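# Seat the rubber seal fully into the lid's groove

## Task

Push the rubber seal down into the lid's groove so that it sits in the groove along its whole loop, with no stretch left out.

## Robot and tools

Robot: two Franka FR3 seven-joint arms, left_arm and right_arm, each fitted with a Robotiq gripper that opens to 140 mm. Its fingers can fold at a hinge. A part held near the fingertips is squeezed normally. A part held nearer the palm can be pulled in and squeezed loosely or too hard. A fingertip pushed end-first into a surface folds easily unless the gripper is fully closed, so a press can slide past contact with little sign of it.

Frames: every pose, position and target is in the scene frame. Its origin is at table-top height, midway between the two arms' nominal bases. +z is up, +x points out over the table, and left_arm is on the +y side. Image sides do not follow the arm names. The measured bases are left_arm at (+0.055, +0.462, 0) m and right_arm at (-0.031, -0.403, 0) m, both nearly unrotated. Each gripper's own +z runs along its fingers, and its fingers close along its y axis. end_effector_position (in metres) is the point between the pads when they are closed. The fingertips reach about 33 mm beyond it at gaps up to 40 mm, and only 9 mm beyond it when fully open. Orientation is given as end_effector_quat_wxyz. Printed values can be off by a few centimetres, more so at long reach.

Row layout (shared by execute_actions and move): one row of 18 numbers, each in [-1, 1], always covering both arms. The order is left dx, dy, dz, rx, ry, rz, left gripper position, force_limit, speed, then the same nine for the right arm. dx to rz are an offset, not a pose. They are measured along the scene axes from that arm's Hand target as it stood when the action or move began. 1.0 equals 0.6 m, or 180 degrees for rotation. rx, ry, rz together form a single rotation vector, applied about the Hand target's position. All six at 0 re-sends the current Hand target. The three gripper numbers are absolute settings, not offsets. Send the last values again to leave a gripper unchanged, because 0 is itself a command.

Gripper settings: position +1 is fully open (140 mm); the pads touch at about -0.8; -1 closes until something blocks the fingers. force_limit runs from about 14 N at -1 to 58 N at +1, measured with a slow close. speed runs from about 30 mm/s at -1 to 250 mm/s at +1. A fast close grips much harder. force_limit and speed start at +1. object_status codes: 0 moving, 1 blocked while opening, 2 blocked while closing (a grip), 3 reached the target or pads met. The status can lag by up to 1.7 s. position_measured is in counts: 3 is open, 230 is pads meeting.

execute_actions(actions, cameras): actions is a list of actions. Each action is a table of up to 15 rows, one row per 1/30 s step. A short table repeats its final row. Every row counts from the start pose of its own action, not from the row before. An empty list returns the scene number and images.

move(target, speed, blend, blocking, cameras): sends each gripper along a straight path. target is either one 18-number row or a list of up to 15 rows, all counted from the same starting Hand targets. speed is in m/s, from 0.002 to 2, default 0.25. It can be one value or one per target. blend is a corner radius in m; the default 0 stops at each target. A move is capped at 10 s. Paths ignore obstacles and the other arm, and grippers can overshoot at speed. The result adds a move: line giving the ending (done, off_target, moving, held, fault) and any limits (paced, held). blocking=false returns after about 0.5 s while the motion continues.

wait(seconds 0 to 10) lets time pass. stop brakes a running move. zoom_image(camera, region [x0,y0,x1,y1], at most 504x504 px) enlarges part of the latest image. clear_fault(arm) clears a torque or force fault that has already been reported. read_manual only returns licence text. finished_scene(scene) ends the scene and cannot be undone.

Controller: each step, the commanded pose is clipped to within 70 mm and 16 degrees of the measured gripper pose. Hand target in the results is the pose after clipping. Grippers often settle short of it; sending the missing distance as an offset closes the gap. A large wrist turn can swing the elbow.

Results also report joint positions, torques, external torques, and Flange force along the gripper's own axes. Flange force includes the weight of a held part and some error. Wrist depth is a 7x7 grid of distances ahead of each wrist camera, from about 60 mm. Cameras: cam_head_left, cam_head_right, cam_high, cam_low, cam_left_wrist, cam_right_wrist, all 896x504.

Faults: an arm stops if contact torque reaches 85 N m on the large joints or 11 N m on the forearm and wrist joints. It also stops on an 85 N outside force, a joint leaving its range, or a joint moving too fast. Use clear_fault on that arm to recover. An arm that stays stretched, holds a load or pushes for long heats up; a MOTOR HOT warning may come before a 30 to 60 s brake stop.

Avoid: knocking anything off the table, slams, and fast or deep presses. Keep targets only slightly past the contact. Do not squeeze a part hard while it rests on something. Do not let the grippers or the fingers of the two arms touch each other. The job must still hold after finished_scene.

Each tool is called after "Emit:" in YAML: its name, and indented under it one key for each argument.

## Session

Emit:
execute_actions:
  actions: []

Scene clock: 0.00 s.
left_arm: end_effector_position=(+0.1735, +0.6965, +0.2311) position_measured=3 object_status=3 end_effector_quat_wxyz=(-0.377, -0.032, +0.825, +0.421) | right_arm: end_effector_position=(+0.5190, -0.6571, +0.1633) position_measured=3 object_status=3 end_effector_quat_wxyz=(+0.159, +0.861, -0.447, +0.185)
Joint positions: left_arm=[0.098 -0.369 -0.063 -2.808 0.767 1.46 1.212] | right_arm=[-0.336 0.045 0.016 -2.293 -0.709 2.553 -0.379]
Joint velocities: within noise
Joint torques (N m): no reading
External joint torques (N m): no reading
Flange force (N): no reading
Wrist depth (mm): cam_left_wrist=[312 389 2275 2627 2600 - - / 297 360 1902 2523 2255 - - / 283 347 1782 2275 2929 - - / 267 130 1490 2089 2682 132 - / - 119 359 2160 2450 132 104 / - 269 1268 - 2498 2141 99 / - 261 331 1613 2055 1408 -] | cam_right_wrist=[1208 1220 1276 1289 1296 1367 1554 / 1174 1197 1083 1296 1303 1345 1397 / 1112 1180 - 1238 1238 1289 1345 / 1132 141 - - 1226 127 1310 / - 110 - - - 128 96 / - - - - - 319 - / - - - - - - -]
Hand target: left_arm +0.1735, +0.6965, +0.2311; -0.377, -0.032, +0.825, +0.421 | right_arm +0.5190, -0.6571, +0.1633; +0.159, +0.861, -0.447, +0.185
Tool commands: left_gripper/position=+1.0 left_gripper/force_limit=+1.0 left_gripper/speed=+1.0 right_gripper/position=+1.0 right_gripper/force_limit=+1.0 right_gripper/speed=+1.0

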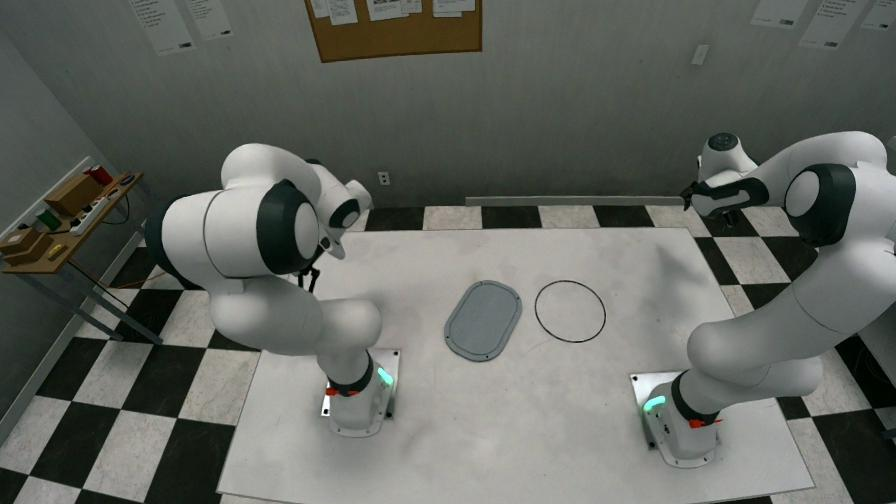

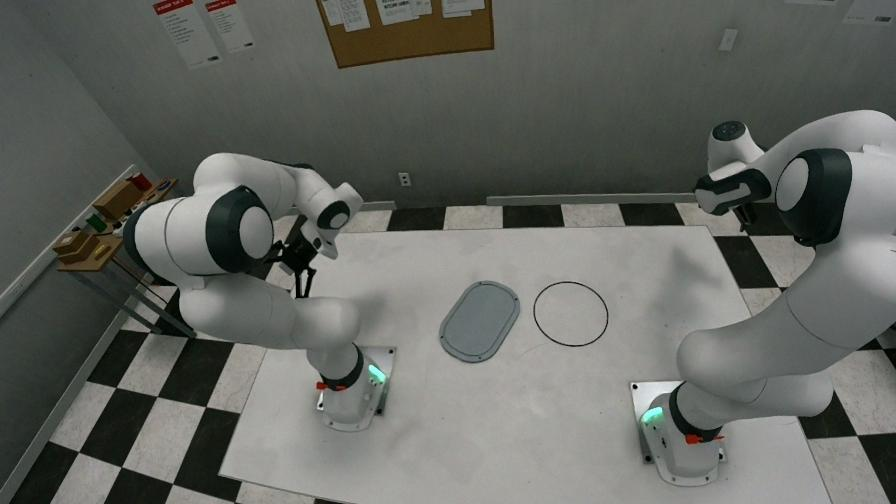

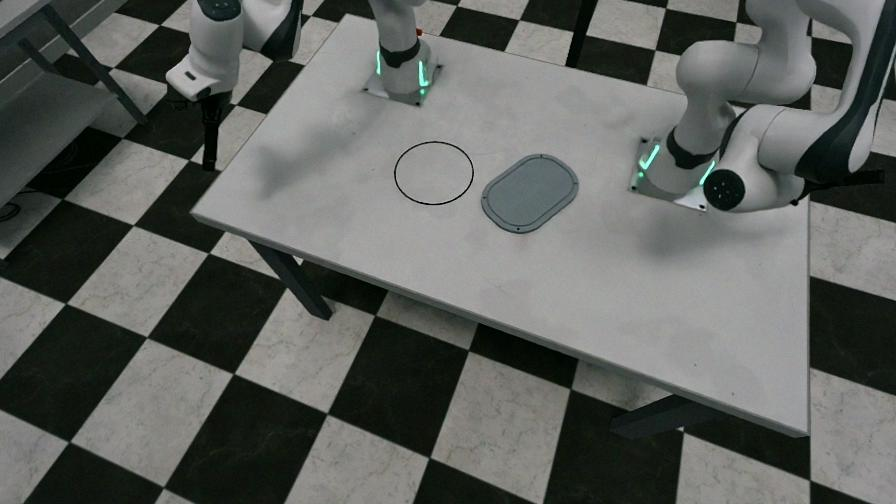

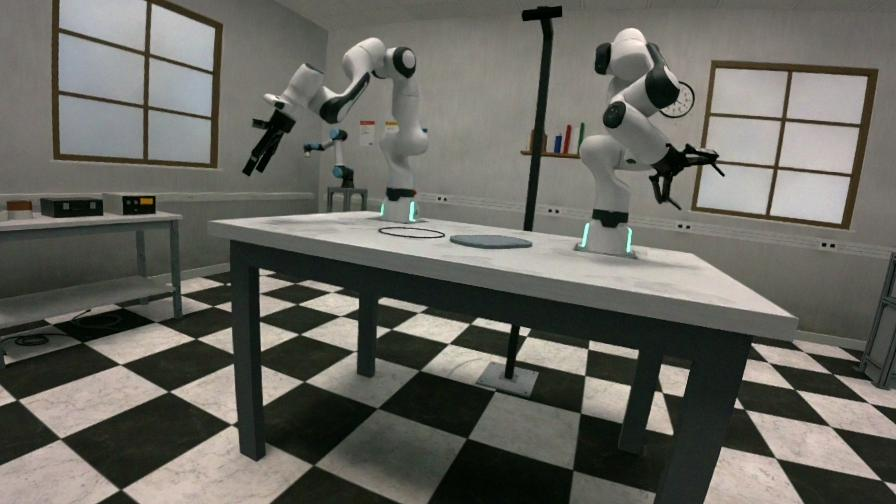

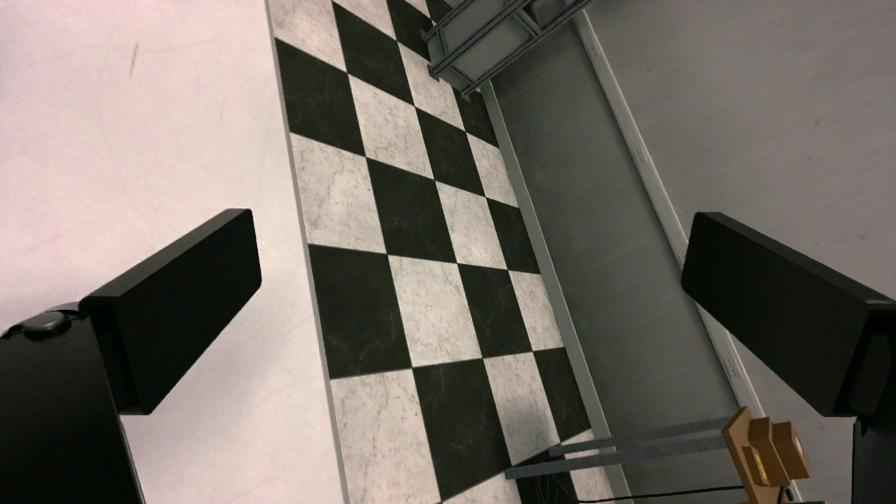

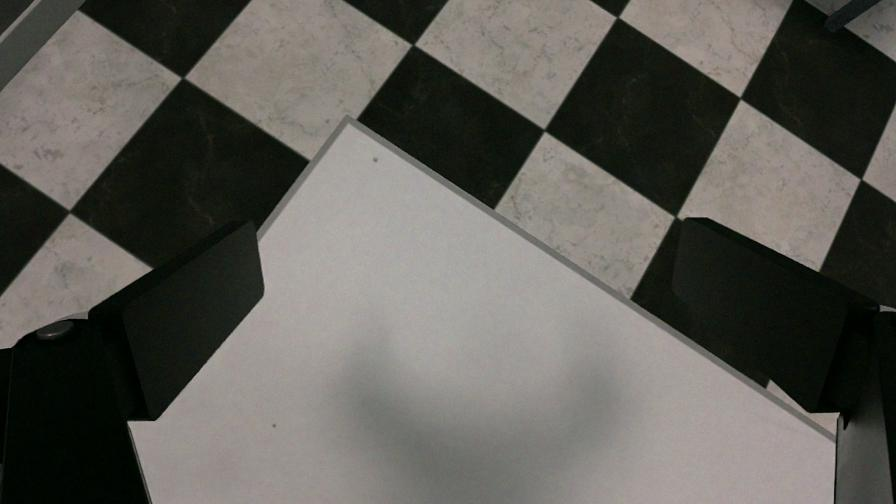

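Emit:
zoom_image:
  camera: "cam_head_right"
  region: [420, 260, 640, 384]

Emit:
zoom_image:
  camera: "cam_high"
  region: [370, 120, 600, 250]

Emit:
zoom_image:
  camera: "cam_low"
  region: [360, 200, 560, 270]

Emit:
zoom_image:
  camera: "cam_head_left"
  region: [420, 260, 640, 384]

Scaled by 2.291 from the camera's 896x504 image, which has a finer 1280x720 frame.

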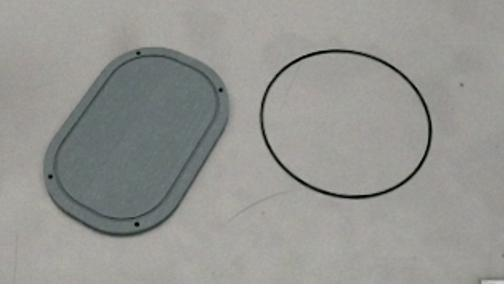

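Scaled by 2.191 from the camera's 896x504 image, which has a finer 1280x720 frame.

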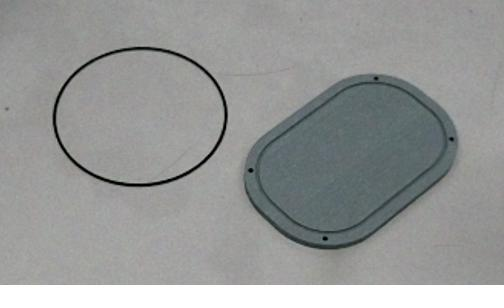

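Scaled by 2.520 from the camera's 896x504 image, which has a finer 1280x720 frame.

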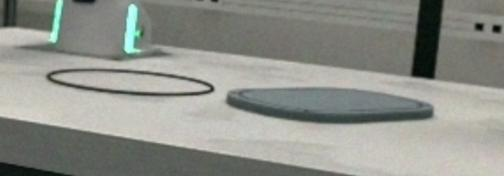

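Scaled by 2.291 from the camera's 896x504 image, which has a finer 1280x720 frame.

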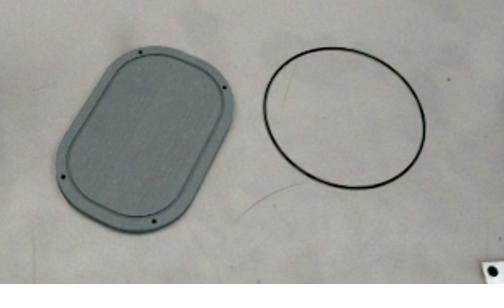

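Emit:
move:
  target:
    - [0.2, -0.3, 0.28, -0.142, -0.127, -0.011, 1, 1, 1, -0.1, 0.35, 0.395, 0.053, 0.062, 0.15, 1, 1, 1]
    - [0.344, -0.744, 0.2815, -0.284, -0.2545, -0.0216, 1, 1, 1, -0.198, 0.678, 0.395, 0.1062, 0.1236, 0.2985, 1, 1, 1]
  speed: 0.3
  blend: 0.08
  cameras: ["all"]

Scene clock: 11.47 s.
left_arm: end_effector_position=(+0.3794, +0.2512, +0.4010) position_measured=3 object_status=3 end_effector_quat_wxyz=(-0.001, +0.004, +1.000, +0.002) | right_arm: end_effector_position=(+0.4009, -0.2512, +0.4009) position_measured=3 object_status=3 end_effector_quat_wxyz=(+0.001, +1.000, -0.004, +0.002)
Joint positions: left_arm=[-0.156 -0.557 -0.31 -2.118 -0.158 1.579 1.164] | right_arm=[0.251 -0.316 0.077 -1.944 0.02 1.632 -1.243]
Joint velocities: left_arm=[0 -0.002 0.001 0 0 0.002 -0.006] | right_arm=[0.001 0 0.001 0.001 0 0 -0.006]
Joint torques (N m): left_arm=[-0.27 -11.77 4.83 23.79 0.48 2.81 -0.13] | right_arm=[1.44 -19.6 -2.11 25.22 1.07 2.41 -0.37]
External joint torques (N m): left_arm=[-0.28 -0.69 0.26 0.18 -0.31 0.36 -0.13] | right_arm=[1.38 1.28 -1.1 0.72 0.22 -0.26 -0.37]
Flange force (N): left_arm=[1.7 0.6 0.8] | right_arm=[5.6 -0.9 -3.4]
Wrist depth (mm): cam_left_wrist=[- - 475 475 480 - - / - - - - 516 521 - / 555 555 - - 543 548 524 / - 130 595 582 598 - 110 / - 120 1583 1593 1655 132 104 / - 1699 1688 1722 1734 - 99 / - 1847 1734 1847 - 1795 -] | cam_right_wrist=[485 489 - - - 471 500 / 509 - - - - - 514 / - - 550 - - - - / - 129 558 - - 128 1516 / - 110 600 - - 120 95 / - - - - 589 - - / - - - - 586 - -]
Hand target: left_arm +0.3799, +0.2501, +0.4000; -0.001, +0.000, +1.000, +0.001 | right_arm +0.4002, -0.2503, +0.4003; +0.000, +1.000, +0.000, +0.000
Off the commanded pose: left_arm 0.002 m, 1 deg | right_arm 0.001 m, 1 deg.
move: done

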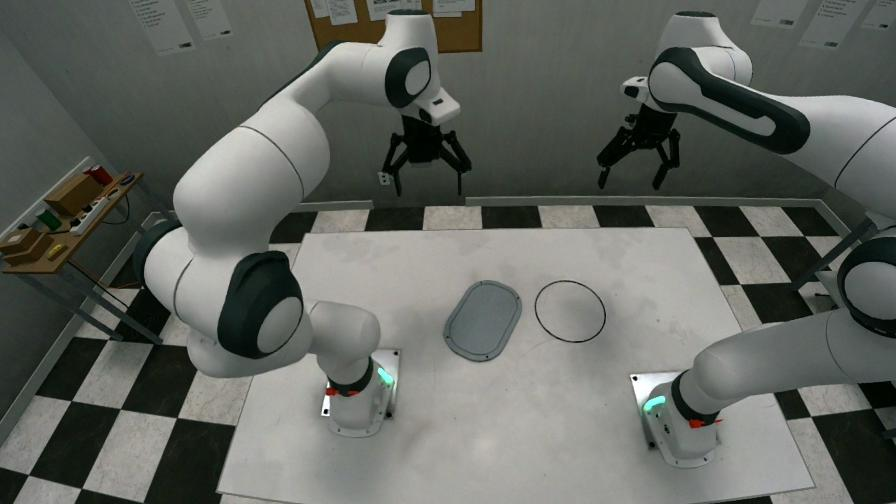

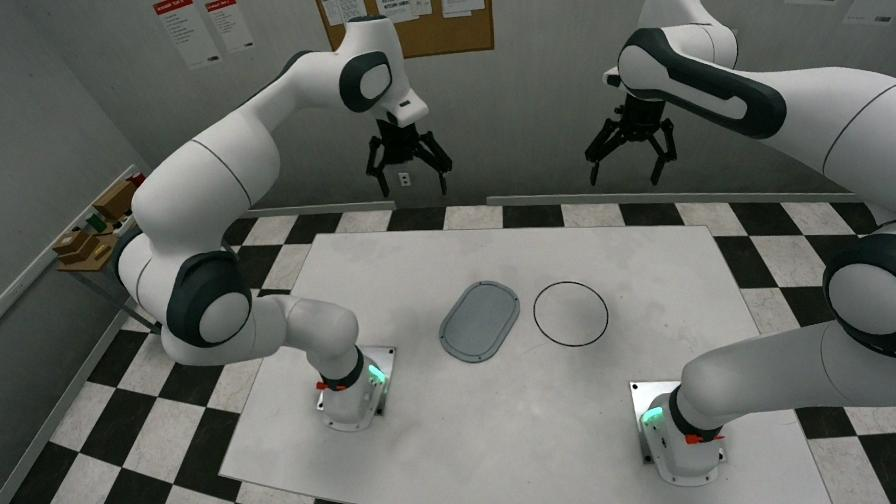

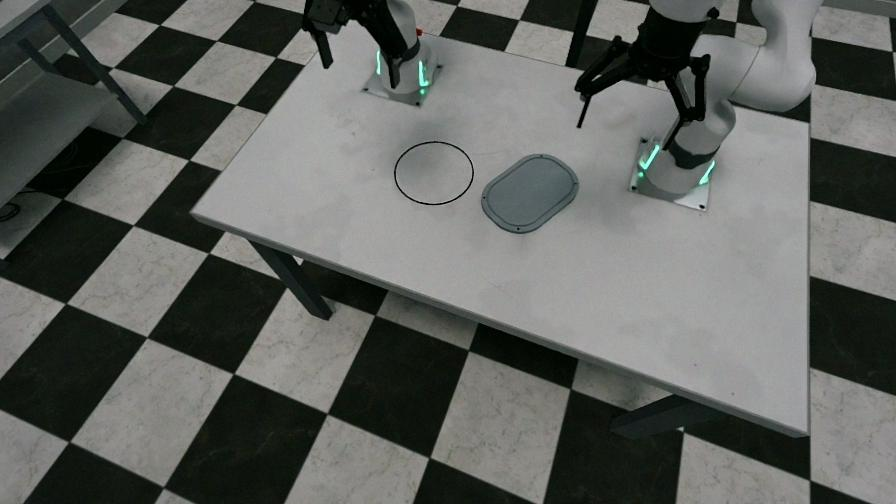

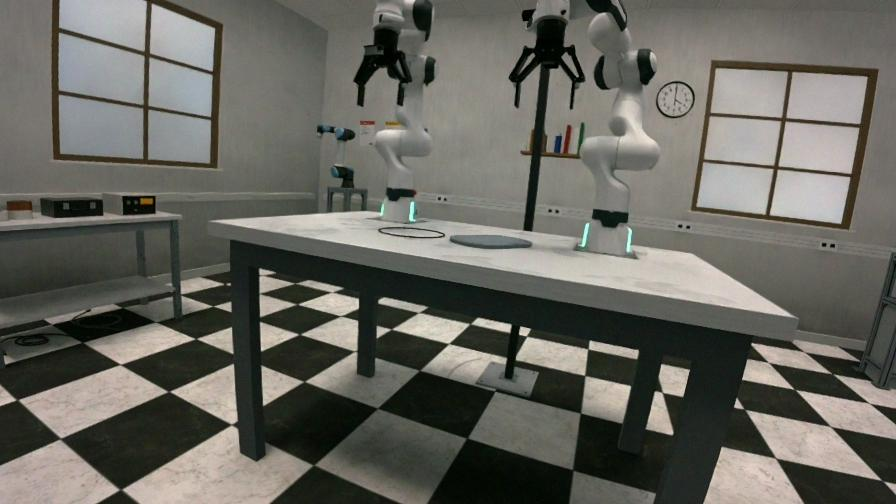

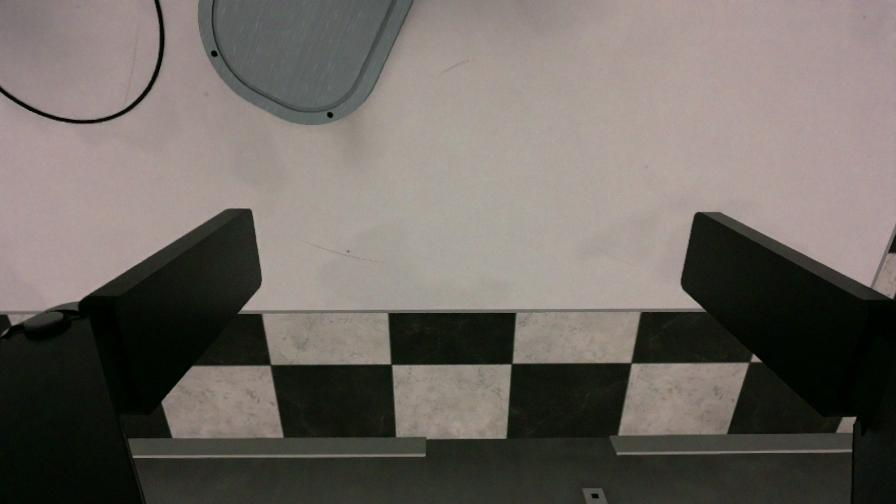

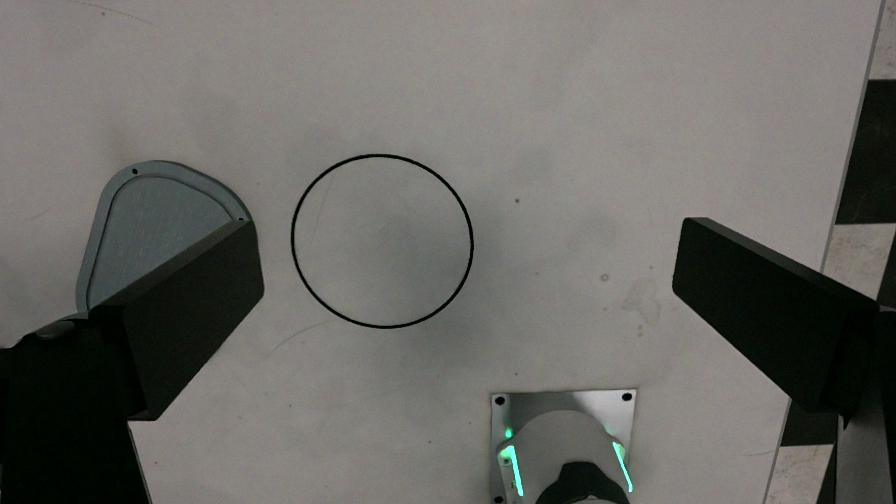

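Emit:
zoom_image:
  camera: "cam_right_wrist"
  region: [270, 140, 490, 340]

Emit:
zoom_image:
  camera: "cam_right_wrist"
  region: [60, 150, 270, 330]

Emit:
zoom_image:
  camera: "cam_left_wrist"
  region: [0, 0, 430, 140]

Scaled by 2.291 from the camera's 896x504 image, which has a finer 1280x720 frame.

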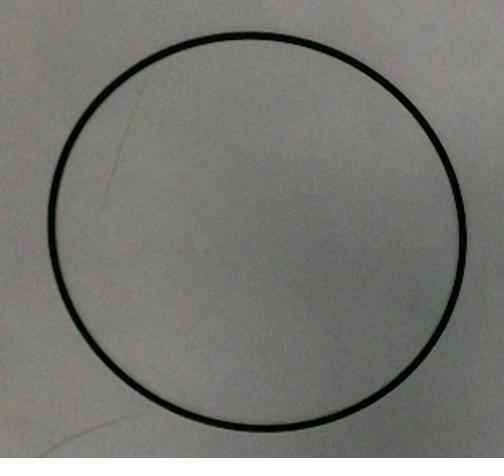

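Scaled by 2.400 from the camera's 896x504 image, which has a finer 1280x720 frame.

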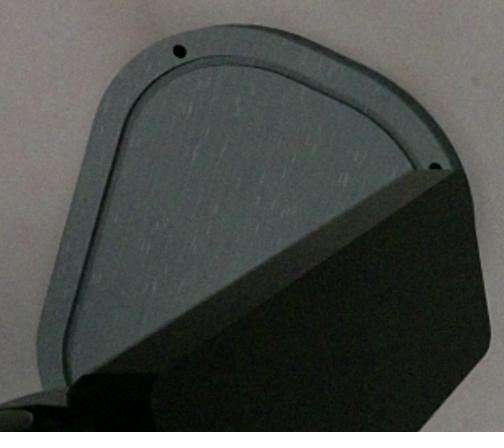

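Scaled by 1.172 from the camera's 896x504 image, which has a finer 1280x720 frame.

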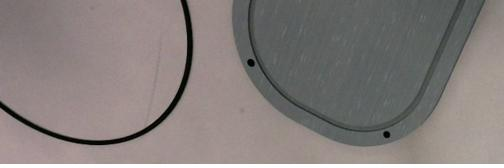

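Emit:
move:
  target: [0, 0.333, 0, 0, 0, 0, 1, 1, 1, -0.0417, 0.567, -0.0833, 0, 0, 0, 1, 1, 1]
  speed: 0.3
  cameras: ["cam_right_wrist"]

Scene clock: 20.07 s.
left_arm: end_effector_position=(+0.3814, +0.4487, +0.4003) position_measured=3 object_status=3 end_effector_quat_wxyz=(+0.000, -0.004, +1.000, +0.000) | right_arm: end_effector_position=(+0.3742, +0.0911, +0.3514) position_measured=3 object_status=3 end_effector_quat_wxyz=(-0.003, +1.000, +0.004, +0.000)
Joint positions: left_arm=[-0.17 -0.714 0.081 -2.255 0.052 1.543 1.46] | right_arm=[0.562 0.276 0.389 -1.389 -0.1 1.649 -0.636]
Joint velocities: left_arm=[within noise] | right_arm=[-0.001 0.001 0 0.001 0 0.001 0.005]
Joint torques (N m): left_arm=[-1.13 -8.49 -1.66 23.9 1.09 2.31 0.16] | right_arm=[1.48 -37.23 2.27 25.13 0.23 2.4 0.22]
External joint torques (N m): left_arm=[-1.06 -1.7 0.62 0.26 0.3 -0.14 0.16] | right_arm=[1.6 2.13 -1.03 0.56 -0.56 -0.26 0.22]
Flange force (N): left_arm=[4.5 1.4 0.1] | right_arm=[8.1 -12.5 -4.2]
Wrist depth (mm): cam_left_wrist=[- 470 486 476 499 - 1113 / - - - - 529 540 1465 / - 529 577 - - 540 1416 / - 130 591 - - - 1508 / - 130 - 1666 1722 132 104 / - 1770 1770 1734 1745 1795 99 / - - 1688 - 2124 1677 -] | cam_right_wrist=[- - - - - - - / - - - - - - - / - - - - - - - / 529 129 - - - 127 - / - 110 - - 545 119 95 / - 557 - - - - - / - 518 - - - - -]
Hand target: left_arm +0.3799, +0.4499, +0.4000; -0.001, +0.000, +1.000, +0.001 | right_arm +0.3752, +0.0899, +0.3503; +0.000, +1.000, +0.000, +0.000
Off the commanded pose: left_arm 0.002 m, 0 deg | right_arm 0.002 m, 1 deg.
move: done
Images, in order (width x height): cam_right_wrist 896x504.

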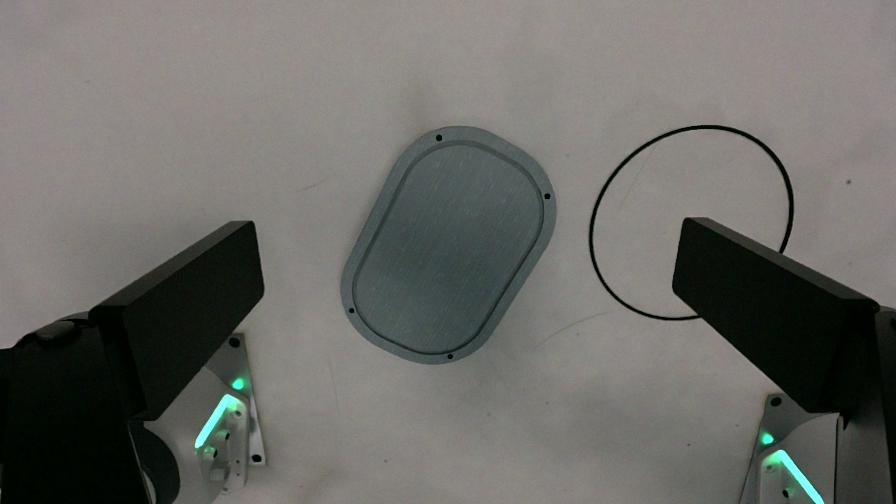

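Emit:
zoom_image:
  camera: "cam_right_wrist"
  region: [330, 115, 570, 250]

Emit:
zoom_image:
  camera: "cam_right_wrist"
  region: [330, 240, 570, 375]

Scaled by 2.100 from the camera's 896x504 image, which has a finer 1280x720 frame.

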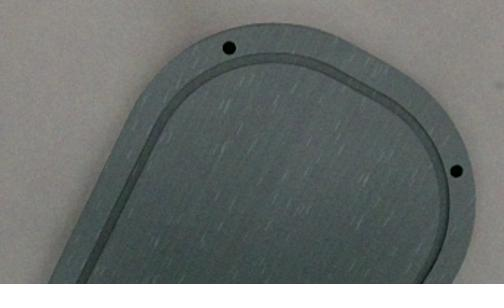

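Scaled by 2.100 from the camera's 896x504 image, which has a finer 1280x720 frame.

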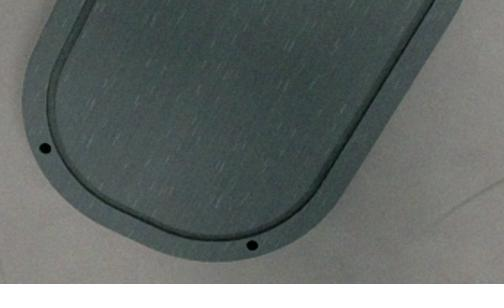

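Emit:
move:
  target:
    - [-0.2965, -0.8615, -0.1667, 0, 0, 0.1667, -1, -1, 0, -0.0703, -0.581, -0.0838, 0, 0, 0.1667, -1, -1, 0]
    - [-0.2965, -0.8615, -0.39, 0, 0, 0.1667, -1, -1, 0, -0.0703, -0.581, -0.334, 0, 0, 0.1667, -1, -1, 0]
  speed: 0.3
  blend: 0.05
  cameras: ["cam_head_right", "cam_high", "cam_left_wrist", "cam_right_wrist"]

Scene clock: 44.10 s.
left_arm: end_effector_position=(+0.2014, -0.0650, +0.1657) position_measured=233 object_status=3 end_effector_quat_wxyz=(-0.002, -0.257, +0.966, +0.003) | right_arm: end_effector_position=(+0.3326, -0.2583, +0.1508) position_measured=233 object_status=3 end_effector_quat_wxyz=(-0.001, +0.967, +0.255, +0.000)
Joint positions: left_arm=[0.448 -0.704 -1.571 -2.084 -0.773 1.947 0.283] | right_arm=[0.479 -0.385 -0.1 -2.664 -0.047 2.279 -1.67]
Joint velocities: left_arm=[within noise] | right_arm=[-0.001 0 0 -0.001 0 0.003 -0.006]
Joint torques (N m): left_arm=[-0.24 16.84 21.53 18.68 0.39 2.73 -0.03] | right_arm=[1.04 -15.99 -0.25 23.03 0.4 2.92 -0.43]
External joint torques (N m): left_arm=[-0.39 -0.35 1.17 0.79 -0.31 0.22 -0.03] | right_arm=[1.07 1.26 -0.78 0.01 -0.28 0.25 -0.43]
Flange force (N): left_arm=[0.5 2.9 -2.8] | right_arm=[4.5 1.6 3.2]
Wrist depth (mm): cam_left_wrist=[269 267 267 267 266 266 266 / 282 279 279 280 278 283 281 / 299 - 301 299 292 294 297 / 315 - 314 119 - 308 310 / 343 - - - 92 321 331 / 359 - - - - - 360 / - - - - - - -] | cam_right_wrist=[- - - - - - - / - - - - - - - / - - 289 - - - - / - - - 112 119 312 - / - - - - - - - / - - - - - - - / - - - - - - -]
Hand target: left_arm +0.2020, -0.0670, +0.1660; -0.001, -0.259, +0.966, +0.001 | right_arm +0.3330, -0.2587, +0.1499; +0.000, +0.966, +0.259, +0.000
Off the commanded pose: left_arm 0.002 m, 0 deg | right_arm 0.001 m, 1 deg.
move: done
Images, in order (width x height): cam_head_right 896x504, cam_high 896x504, cam_left_wrist 896x504, cam_right_wrist 896x504.

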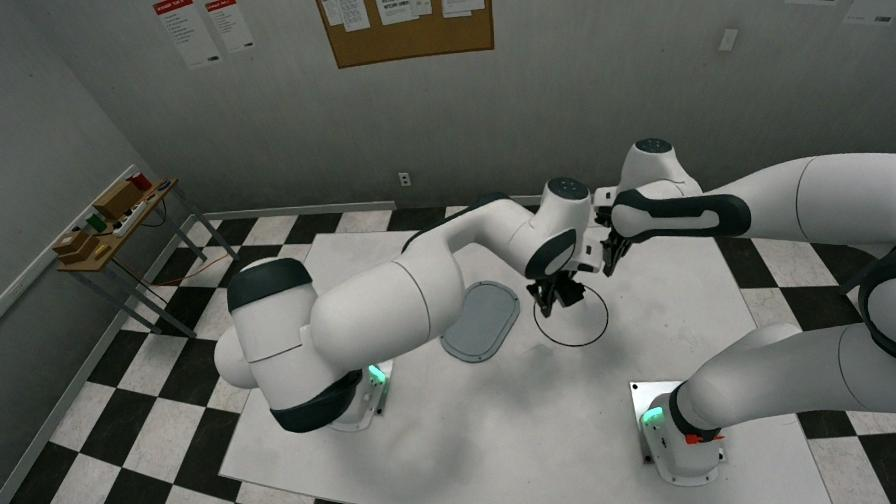

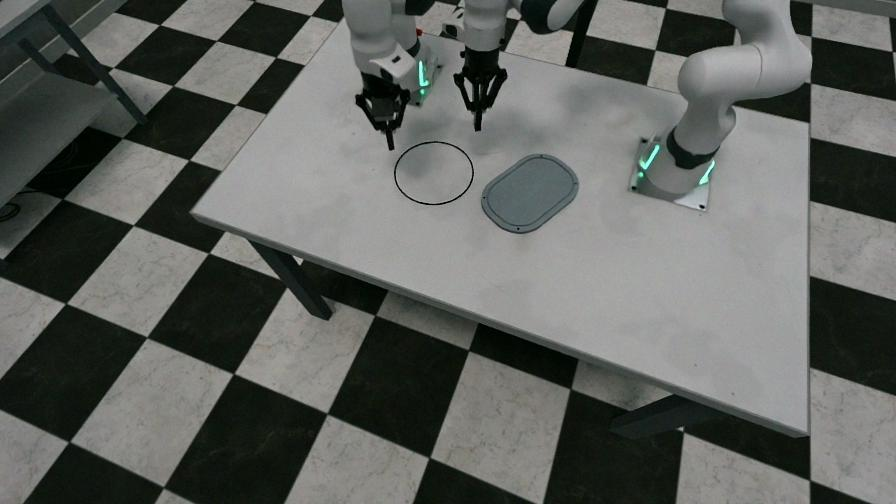

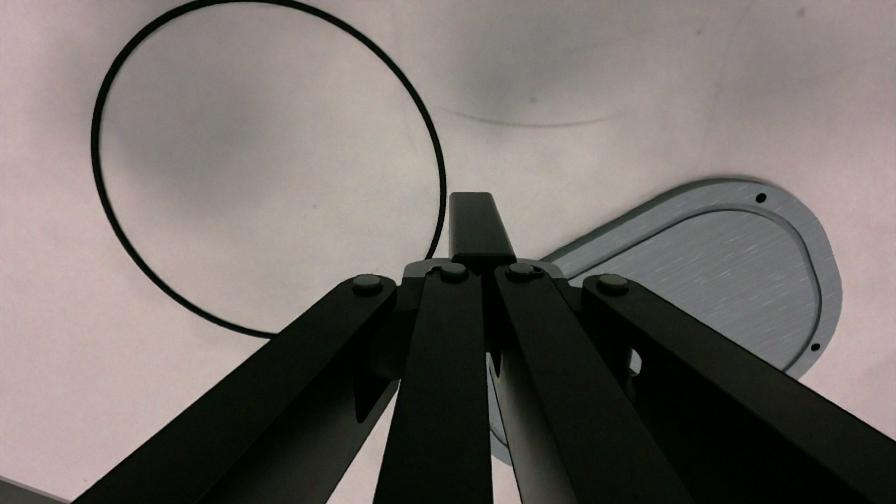

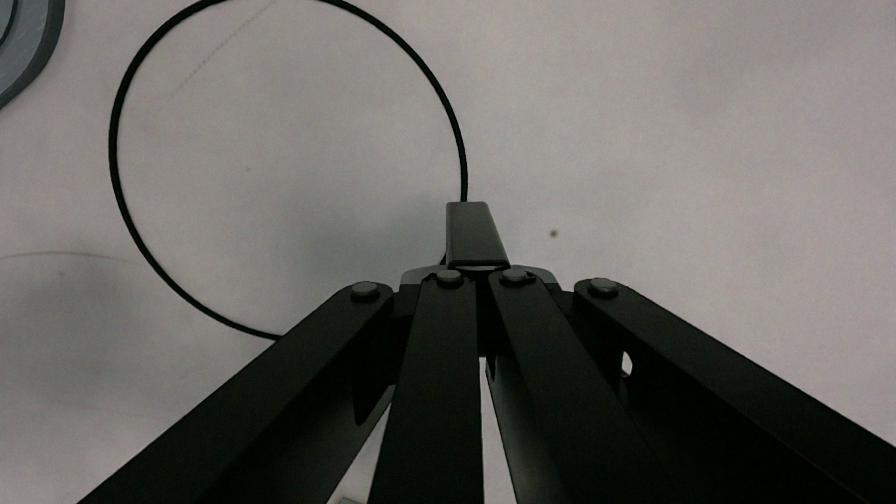

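Emit:
move:
  target: [-0.0042, 0.0072, -0.185, 0, 0, 0, -1, -1, 0, -0.0125, 0.0217, -0.175, 0, 0, 0, -1, -1, 0]
  speed: 0.15
  cameras: ["cam_left_wrist", "cam_right_wrist"]

Scene clock: 51.20 s.
left_arm: end_effector_position=(+0.1994, -0.0610, +0.0546) position_measured=233 object_status=3 end_effector_quat_wxyz=(+0.000, -0.262, +0.965, +0.003) | right_arm: end_effector_position=(+0.3252, -0.2474, +0.0451) position_measured=233 object_status=3 end_effector_quat_wxyz=(+0.001, +0.965, +0.262, -0.001)
Joint positions: left_arm=[0.591 -0.77 -1.832 -2.167 -0.934 2.151 0.352] | right_arm=[0.507 -0.133 -0.097 -2.758 -0.028 2.624 -1.667]
Joint velocities: left_arm=[-0.001 0 0 0 0 0.002 0.006] | right_arm=[0 0 0 0 0 0.004 -0.001]
Joint torques (N m): left_arm=[-0.25 24.11 22.01 15.22 0.4 2.89 0.25] | right_arm=[1.45 -20.5 -0.16 19.16 0.77 2.86 0.23]
External joint torques (N m): left_arm=[-0.32 1.26 1.05 0.31 -0.23 0.37 0.25] | right_arm=[1.4 1.23 -0.37 0.63 0.33 0.2 0.23]
Flange force (N): left_arm=[-1.0 4.1 -3.3] | right_arm=[5.8 -1.1 4.5]
Wrist depth (mm): cam_left_wrist=[165 165 165 165 165 165 165 / 174 174 174 174 175 174 174 / 185 185 185 182 185 185 187 / 194 196 196 119 194 197 191 / 215 210 - - 92 - 199 / 222 - - - - - 208 / - - - - - - -] | cam_right_wrist=[- - - 166 167 - - / - - - - - - - / - - - 182 - - - / - - - 112 - - - / - 202 - - - - - / - - - - - - - / - - - - - - -]
Hand target: left_arm +0.1995, -0.0627, +0.0550; -0.001, -0.259, +0.966, +0.001 | right_arm +0.3255, -0.2457, +0.0449; +0.000, +0.966, +0.259, +0.000
Off the commanded pose: left_arm 0.002 m, 0 deg | right_arm 0.002 m, 0 deg.
move: done
Images, in order (width x height): cam_left_wrist 896x504, cam_right_wrist 896x504.

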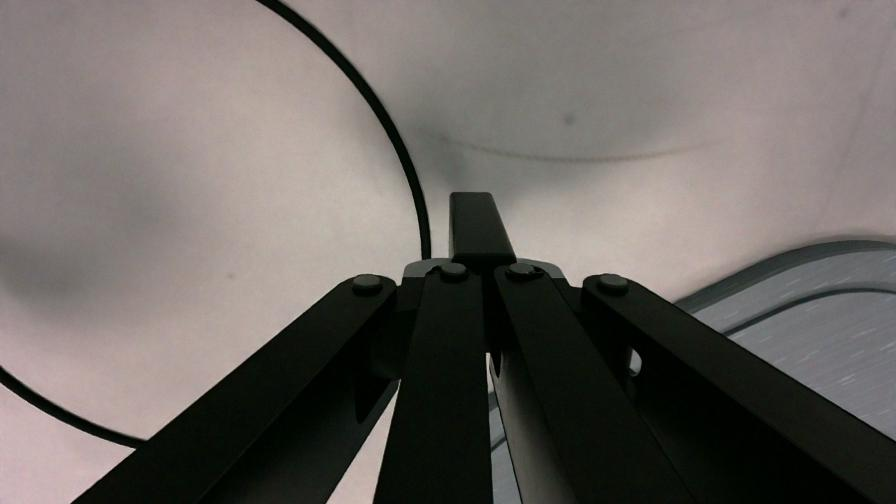

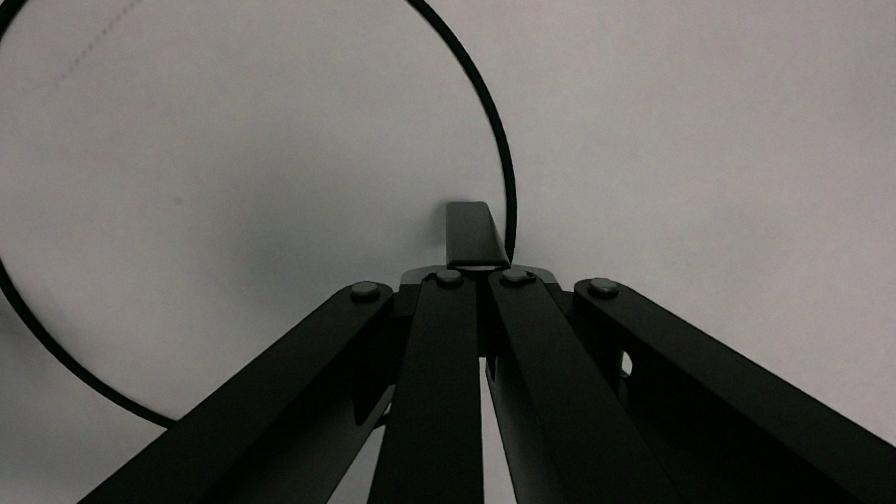

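Emit:
move:
  target: [0, 0, -0.0167, 0, 0, 0, -1, -1, 0, 0, 0, -0.0167, 0, 0, 0, -1, -1, 0]
  speed: 0.04
  cameras: ["cam_left_wrist", "cam_right_wrist"]

Scene clock: 53.13 s.
left_arm: end_effector_position=(+0.1985, -0.0623, +0.0455) position_measured=233 object_status=3 end_effector_quat_wxyz=(-0.001, -0.261, +0.965, +0.002) | right_arm: end_effector_position=(+0.3263, -0.2467, +0.0358) position_measured=233 object_status=3 end_effector_quat_wxyz=(+0.001, +0.965, +0.261, +0.000)
Joint positions: left_arm=[0.61 -0.772 -1.862 -2.167 -0.947 2.17 0.36] | right_arm=[0.508 -0.102 -0.097 -2.759 -0.024 2.657 -1.667]
Joint velocities: left_arm=[-0.001 0 -0.001 -0.001 0 0.003 0.001] | right_arm=[-0.001 0.001 0 0.001 0.001 0.006 -0.001]
Joint torques (N m): left_arm=[-0.23 23.97 21.88 14.97 0.37 2.69 0.21] | right_arm=[1.42 -21.12 -0.44 17.81 0.74 2.85 0.03]
External joint torques (N m): left_arm=[-0.05 0.48 1.23 0.13 -0.23 0.18 0.21] | right_arm=[1.38 1.16 -0.61 -0.21 0.33 0.18 0.03]
Flange force (N): left_arm=[-1.0 2.8 -2.9] | right_arm=[2.8 -0.6 4.7]
Wrist depth (mm): cam_left_wrist=[158 156 154 155 157 157 156 / - 166 166 165 167 165 166 / 175 176 173 173 176 175 176 / 186 186 186 119 184 186 184 / 199 196 - - 92 194 187 / 210 - - - - - 196 / - - - - - - -] | cam_right_wrist=[- - - - - - - / 166 167 169 - - 170 - / - - - - - - - / - - 183 112 - - - / - - 94 - - - - / - - - - - - - / - - - - - - -]
Hand target: left_arm +0.1995, -0.0627, +0.0449; -0.001, -0.259, +0.966, +0.001 | right_arm +0.3255, -0.2457, +0.0349; +0.000, +0.966, +0.259, +0.000
Off the commanded pose: left_arm 0.001 m, 0 deg | right_arm 0.002 m, 0 deg.
move: done
Images, in order (width x height): cam_left_wrist 896x504, cam_right_wrist 896x504.

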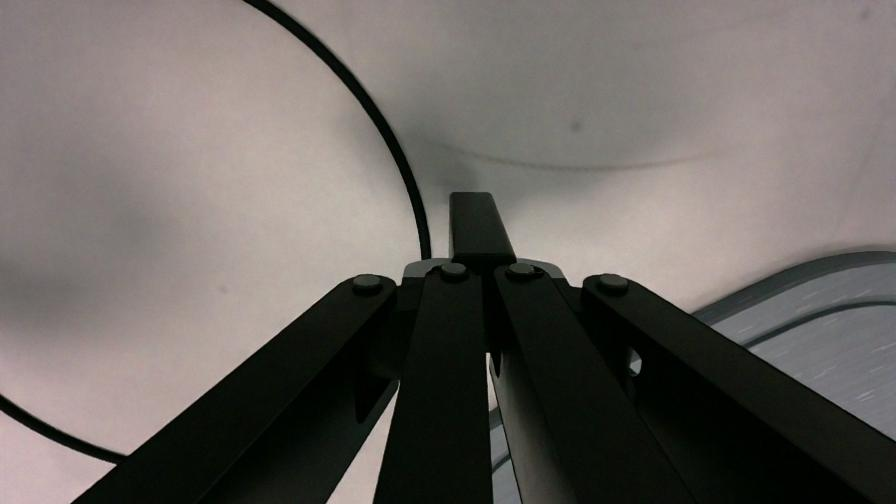

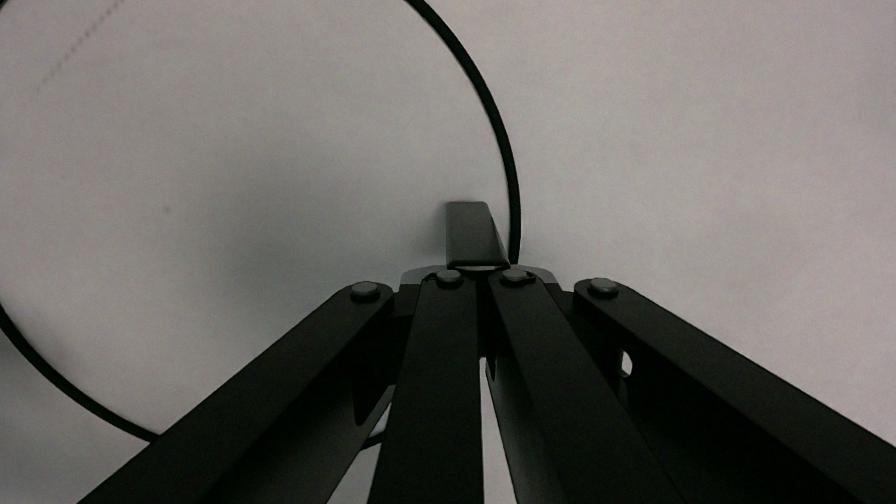

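Emit:
move:
  target: [0, 0, -0.0067, 0, 0, 0, -1, -1, 0, 0, 0, -0.0067, 0, 0, 0, -1, -1, 0]
  speed: 0.03

Emit:
move:
  target: [0, 0, -0.0033, 0, 0, 0, -1, -1, 0, 0, 0, -0.0033, 0, 0, 0, -1, -1, 0]
  speed: 0.02

Scene clock: 54.63 s.
left_arm: end_effector_position=(+0.1984, -0.0626, +0.0416) position_measured=233 object_status=3 end_effector_quat_wxyz=(-0.001, -0.261, +0.965, +0.002) | right_arm: end_effector_position=(+0.3264, -0.2466, +0.0318) position_measured=233 object_status=3 end_effector_quat_wxyz=(+0.001, +0.966, +0.260, +0.000)
Joint positions: left_arm=[0.619 -0.772 -1.875 -2.167 -0.95 2.179 0.362] | right_arm=[0.509 -0.089 -0.097 -2.759 -0.022 2.671 -1.667]
Joint velocities: left_arm=[0.001 -0.001 -0.001 -0.001 0.001 0.004 0.002] | right_arm=[-0.001 0.001 0.001 0 0.001 0.004 -0.001]
Joint torques (N m): left_arm=[-0.62 24.27 22.04 14.73 0.4 2.84 0.27] | right_arm=[1.44 -21.35 -0.46 17.5 0.71 2.85 -0.05]
External joint torques (N m): left_arm=[-0.5 0.51 1.42 0.02 -0.2 0.33 0.27] | right_arm=[1.39 1.27 -0.62 -0.34 0.3 0.18 -0.05]
Flange force (N): left_arm=[-0.9 5.3 -3.9] | right_arm=[2.6 -0.5 5.1]
Wrist depth (mm): cam_left_wrist=[153 153 153 153 154 153 153 / - 162 162 162 162 162 162 / 169 171 170 169 173 171 171 / 182 182 182 119 180 182 180 / 193 195 - - 92 190 183 / - - - - - - 191 / - - - - - - -] | cam_right_wrist=[- - - 154 - - - / - - 167 163 - - - / - - 174 172 - - - / - - 179 118 - - - / - - - - - - - / - - - - - - - / - - - - - - -]
Hand target: left_arm +0.1995, -0.0627, +0.0409; -0.001, -0.259, +0.966, +0.001 | right_arm +0.3255, -0.2457, +0.0309; +0.000, +0.966, +0.259, +0.000
Off the commanded pose: left_arm 0.001 m, 0 deg | right_arm 0.002 m, 0 deg.
move: done

Scene clock: 55.33 s.
left_arm: end_effector_position=(+0.1986, -0.0626, +0.0395) position_measured=233 object_status=3 end_effector_quat_wxyz=(-0.001, -0.260, +0.965, +0.002) | right_arm: end_effector_position=(+0.3264, -0.2466, +0.0299) position_measured=233 object_status=3 end_effector_quat_wxyz=(+0.001, +0.966, +0.260, +0.000)
Joint positions: left_arm=[0.624 -0.772 -1.882 -2.167 -0.951 2.184 0.362] | right_arm=[0.509 -0.083 -0.097 -2.76 -0.021 2.677 -1.667]
Joint velocities: left_arm=[0.001 0 -0.003 0 0.001 0.004 -0.001] | right_arm=[-0.002 0 0 0 0 0.005 -0.001]
Joint torques (N m): left_arm=[0.62 24.45 21.47 14.55 0.36 2.79 0.22] | right_arm=[1.43 -21.34 -0.51 17.34 0.72 2.93 -0.06]
External joint torques (N m): left_arm=[0.66 0.47 0.75 -0.16 -0.24 0.26 0.22] | right_arm=[1.43 1.35 -0.62 -0.41 0.31 0.26 -0.06]
Flange force (N): left_arm=[-1.8 0.5 -0.3] | right_arm=[2.5 -0.5 5.7]
Wrist depth (mm): cam_left_wrist=[151 151 151 151 152 151 150 / 159 160 160 160 160 160 - / 170 169 167 169 168 169 168 / 180 180 180 119 180 180 180 / 195 193 - - 92 187 181 / 206 - - - - - 189 / - - - - - - -] | cam_right_wrist=[- - - - - - - / - - - - - - - / - 168 - - - 173 - / - - - 112 122 - - / - - 89 - - - - / - - - - - - - / - - - - - - -]
Hand target: left_arm +0.1995, -0.0627, +0.0389; -0.001, -0.259, +0.966, +0.001 | right_arm +0.3255, -0.2457, +0.0289; +0.000, +0.966, +0.259, +0.000
Off the commanded pose: left_arm 0.001 m, 0 deg | right_arm 0.002 m, 0 deg.
move: done

Emit:
move:
  target: [0, 0, -0.002, 0, 0, 0, -1, -1, 0, 0, 0, -0.0033, 0, 0, 0, -1, -1, 0]
  speed: 0.02

Emit:
move:
  target: [0, 0, -0.002, 0, 0, 0, -1, -1, 0, 0, 0, -0.002, 0, 0, 0, -1, -1, 0]
  speed: 0.02

Emit:
move:
  target: [0, 0, -0.002, 0, 0, 0, -1, -1, 0, 0, 0, -0.002, 0, 0, 0, -1, -1, 0]
  speed: 0.02
  cameras: ["cam_left_wrist", "cam_right_wrist"]

Scene clock: 57.07 s.
left_arm: end_effector_position=(+0.1988, -0.0625, +0.0382) position_measured=233 object_status=3 end_effector_quat_wxyz=(-0.001, -0.260, +0.965, +0.002) | right_arm: end_effector_position=(+0.3264, -0.2465, +0.0279) position_measured=233 object_status=3 end_effector_quat_wxyz=(+0.001, +0.966, +0.260, +0.000)
Joint positions: left_arm=[0.627 -0.772 -1.886 -2.168 -0.951 2.187 0.362] | right_arm=[0.509 -0.077 -0.097 -2.76 -0.02 2.684 -1.667]
Joint velocities: left_arm=[0.002 0 -0.003 -0.001 0.001 0.004 -0.002] | right_arm=[0 0.001 0 0 0 0.005 0]
Joint torques (N m): left_arm=[-0.42 24.54 21.95 14.52 0.33 2.9 0.21] | right_arm=[1.41 -21.49 -0.49 17.21 0.71 2.88 -0.13]
External joint torques (N m): left_arm=[-0.36 0.47 1.3 -0.18 -0.27 0.38 0.21] | right_arm=[1.41 1.27 -0.59 -0.35 0.31 0.23 -0.13]
Flange force (N): left_arm=[-1.1 5.2 -3.2] | right_arm=[2.5 -0.4 5.3]
Wrist depth (mm): cam_left_wrist=[150 150 150 149 150 150 150 / 160 158 160 161 158 158 158 / 166 168 166 168 168 168 168 / 178 178 179 119 177 178 176 / 191 188 - - 92 185 - / 202 - - - - - 188 / - - - - - - -] | cam_right_wrist=[- - - - - - - / - - 157 - - - - / - - - - - - - / - - - 112 175 - - / - - - - - - - / - - - - - - - / - - - - - - -]
Hand target: left_arm +0.1995, -0.0627, +0.0377; -0.001, -0.259, +0.966, +0.001 | right_arm +0.3255, -0.2457, +0.0269; +0.000, +0.966, +0.259, +0.000
Off the commanded pose: left_arm 0.001 m, 0 deg | right_arm 0.002 m, 0 deg.
move: done

Scene clock: 57.77 s.
left_arm: end_effector_position=(+0.1988, -0.0625, +0.0370) position_measured=233 object_status=3 end_effector_quat_wxyz=(-0.001, -0.260, +0.965, +0.002) | right_arm: end_effector_position=(+0.3265, -0.2465, +0.0275) position_measured=233 object_status=3 end_effector_quat_wxyz=(+0.001, +0.966, +0.260, +0.000)
Joint positions: left_arm=[0.629 -0.772 -1.89 -2.168 -0.952 2.19 0.363] | right_arm=[0.509 -0.075 -0.097 -2.76 -0.019 2.686 -1.667]
Joint velocities: left_arm=[0.001 -0.001 -0.003 0.001 0 0.003 -0.001] | right_arm=[within noise]
Joint torques (N m): left_arm=[-0.02 24.66 21.29 14.51 0.32 2.82 0.27] | right_arm=[1.51 -20.03 -0.12 17.11 0.8 3.3 -0.14]
External joint torques (N m): left_arm=[-0.03 0.53 0.62 -0.08 -0.28 0.3 0.27] | right_arm=[1.52 2.69 -0.21 -0.34 0.41 0.65 -0.14]
Flange force (N): left_arm=[-1.1 2.6 -1.0] | right_arm=[6.0 -0.7 11.4]
Wrist depth (mm): cam_left_wrist=[149 147 149 149 149 149 149 / 159 157 159 157 157 158 157 / 167 167 165 165 167 167 166 / 177 177 176 119 176 178 175 / 189 189 - - 92 184 178 / 200 - - - - - 186 / - - - - - - -] | cam_right_wrist=[- - - - - - - / - 157 - - - - - / - - - 166 - - - / - - - 112 - - - / - - - - - - - / 192 - - - - - - / - - - - - - -]
Hand target: left_arm +0.1995, -0.0627, +0.0365; -0.001, -0.259, +0.966, +0.001 | right_arm +0.3255, -0.2457, +0.0257; +0.000, +0.966, +0.259, +0.000
Off the commanded pose: left_arm 0.001 m, 0 deg | right_arm 0.002 m, 0 deg.
move: done

Scene clock: 58.47 s.
left_arm: end_effector_position=(+0.1989, -0.0625, +0.0366) position_measured=233 object_status=3 end_effector_quat_wxyz=(-0.001, -0.260, +0.966, +0.002) | right_arm: end_effector_position=(+0.3265, -0.2464, +0.0275) position_measured=233 object_status=3 end_effector_quat_wxyz=(+0.000, +0.966, +0.259, +0.000)
Joint positions: left_arm=[0.631 -0.772 -1.892 -2.168 -0.953 2.191 0.364] | right_arm=[0.509 -0.075 -0.097 -2.76 -0.019 2.686 -1.667]
Joint torques (N m): left_arm=[0.31 24.15 20.47 14.4 0.04 3.14 0.27] | right_arm=[1.95 -17.86 0.28 16.76 0.88 3.81 -0.15]
External joint torques (N m): left_arm=[0.27 -0.01 -0.17 -0.15 -0.56 0.62 0.27] | right_arm=[1.97 4.98 0.21 -0.78 0.49 1.15 -0.15]
Flange force (N): left_arm=[-1.1 0.1 3.1] | right_arm=[10.3 -1.3 20.6]
Wrist depth (mm): cam_left_wrist=[148 147 148 149 149 148 149 / 158 157 159 157 157 159 157 / 166 166 164 164 166 166 166 / 177 177 177 110 174 177 174 / 189 186 - - 92 184 177 / 200 - - - - - 186 / - - - - - - -] | cam_right_wrist=[- - - 154 - - 156 / - 159 - - - - - / - - - - - - - / - - - 112 - 179 - / - - - - - - - / - - - - - - - / - - - - - - -]
Hand target: left_arm +0.1995, -0.0627, +0.0353; -0.001, -0.259, +0.966, +0.001 | right_arm +0.3255, -0.2457, +0.0245; +0.000, +0.966, +0.259, +0.000
Off the commanded pose: left_arm 0.001 m, 0 deg | right_arm 0.003 m, 0 deg.
move: done
Images, in order (width x height): cam_left_wrist 896x504, cam_right_wrist 896x504.

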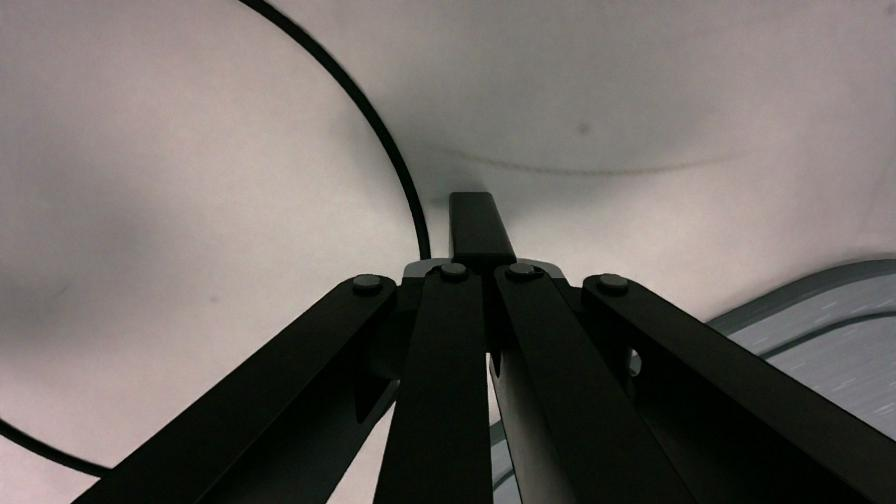

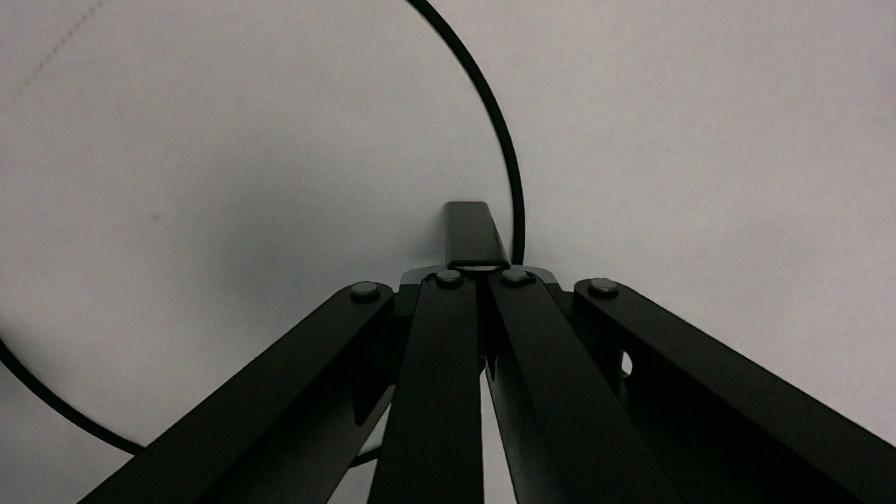

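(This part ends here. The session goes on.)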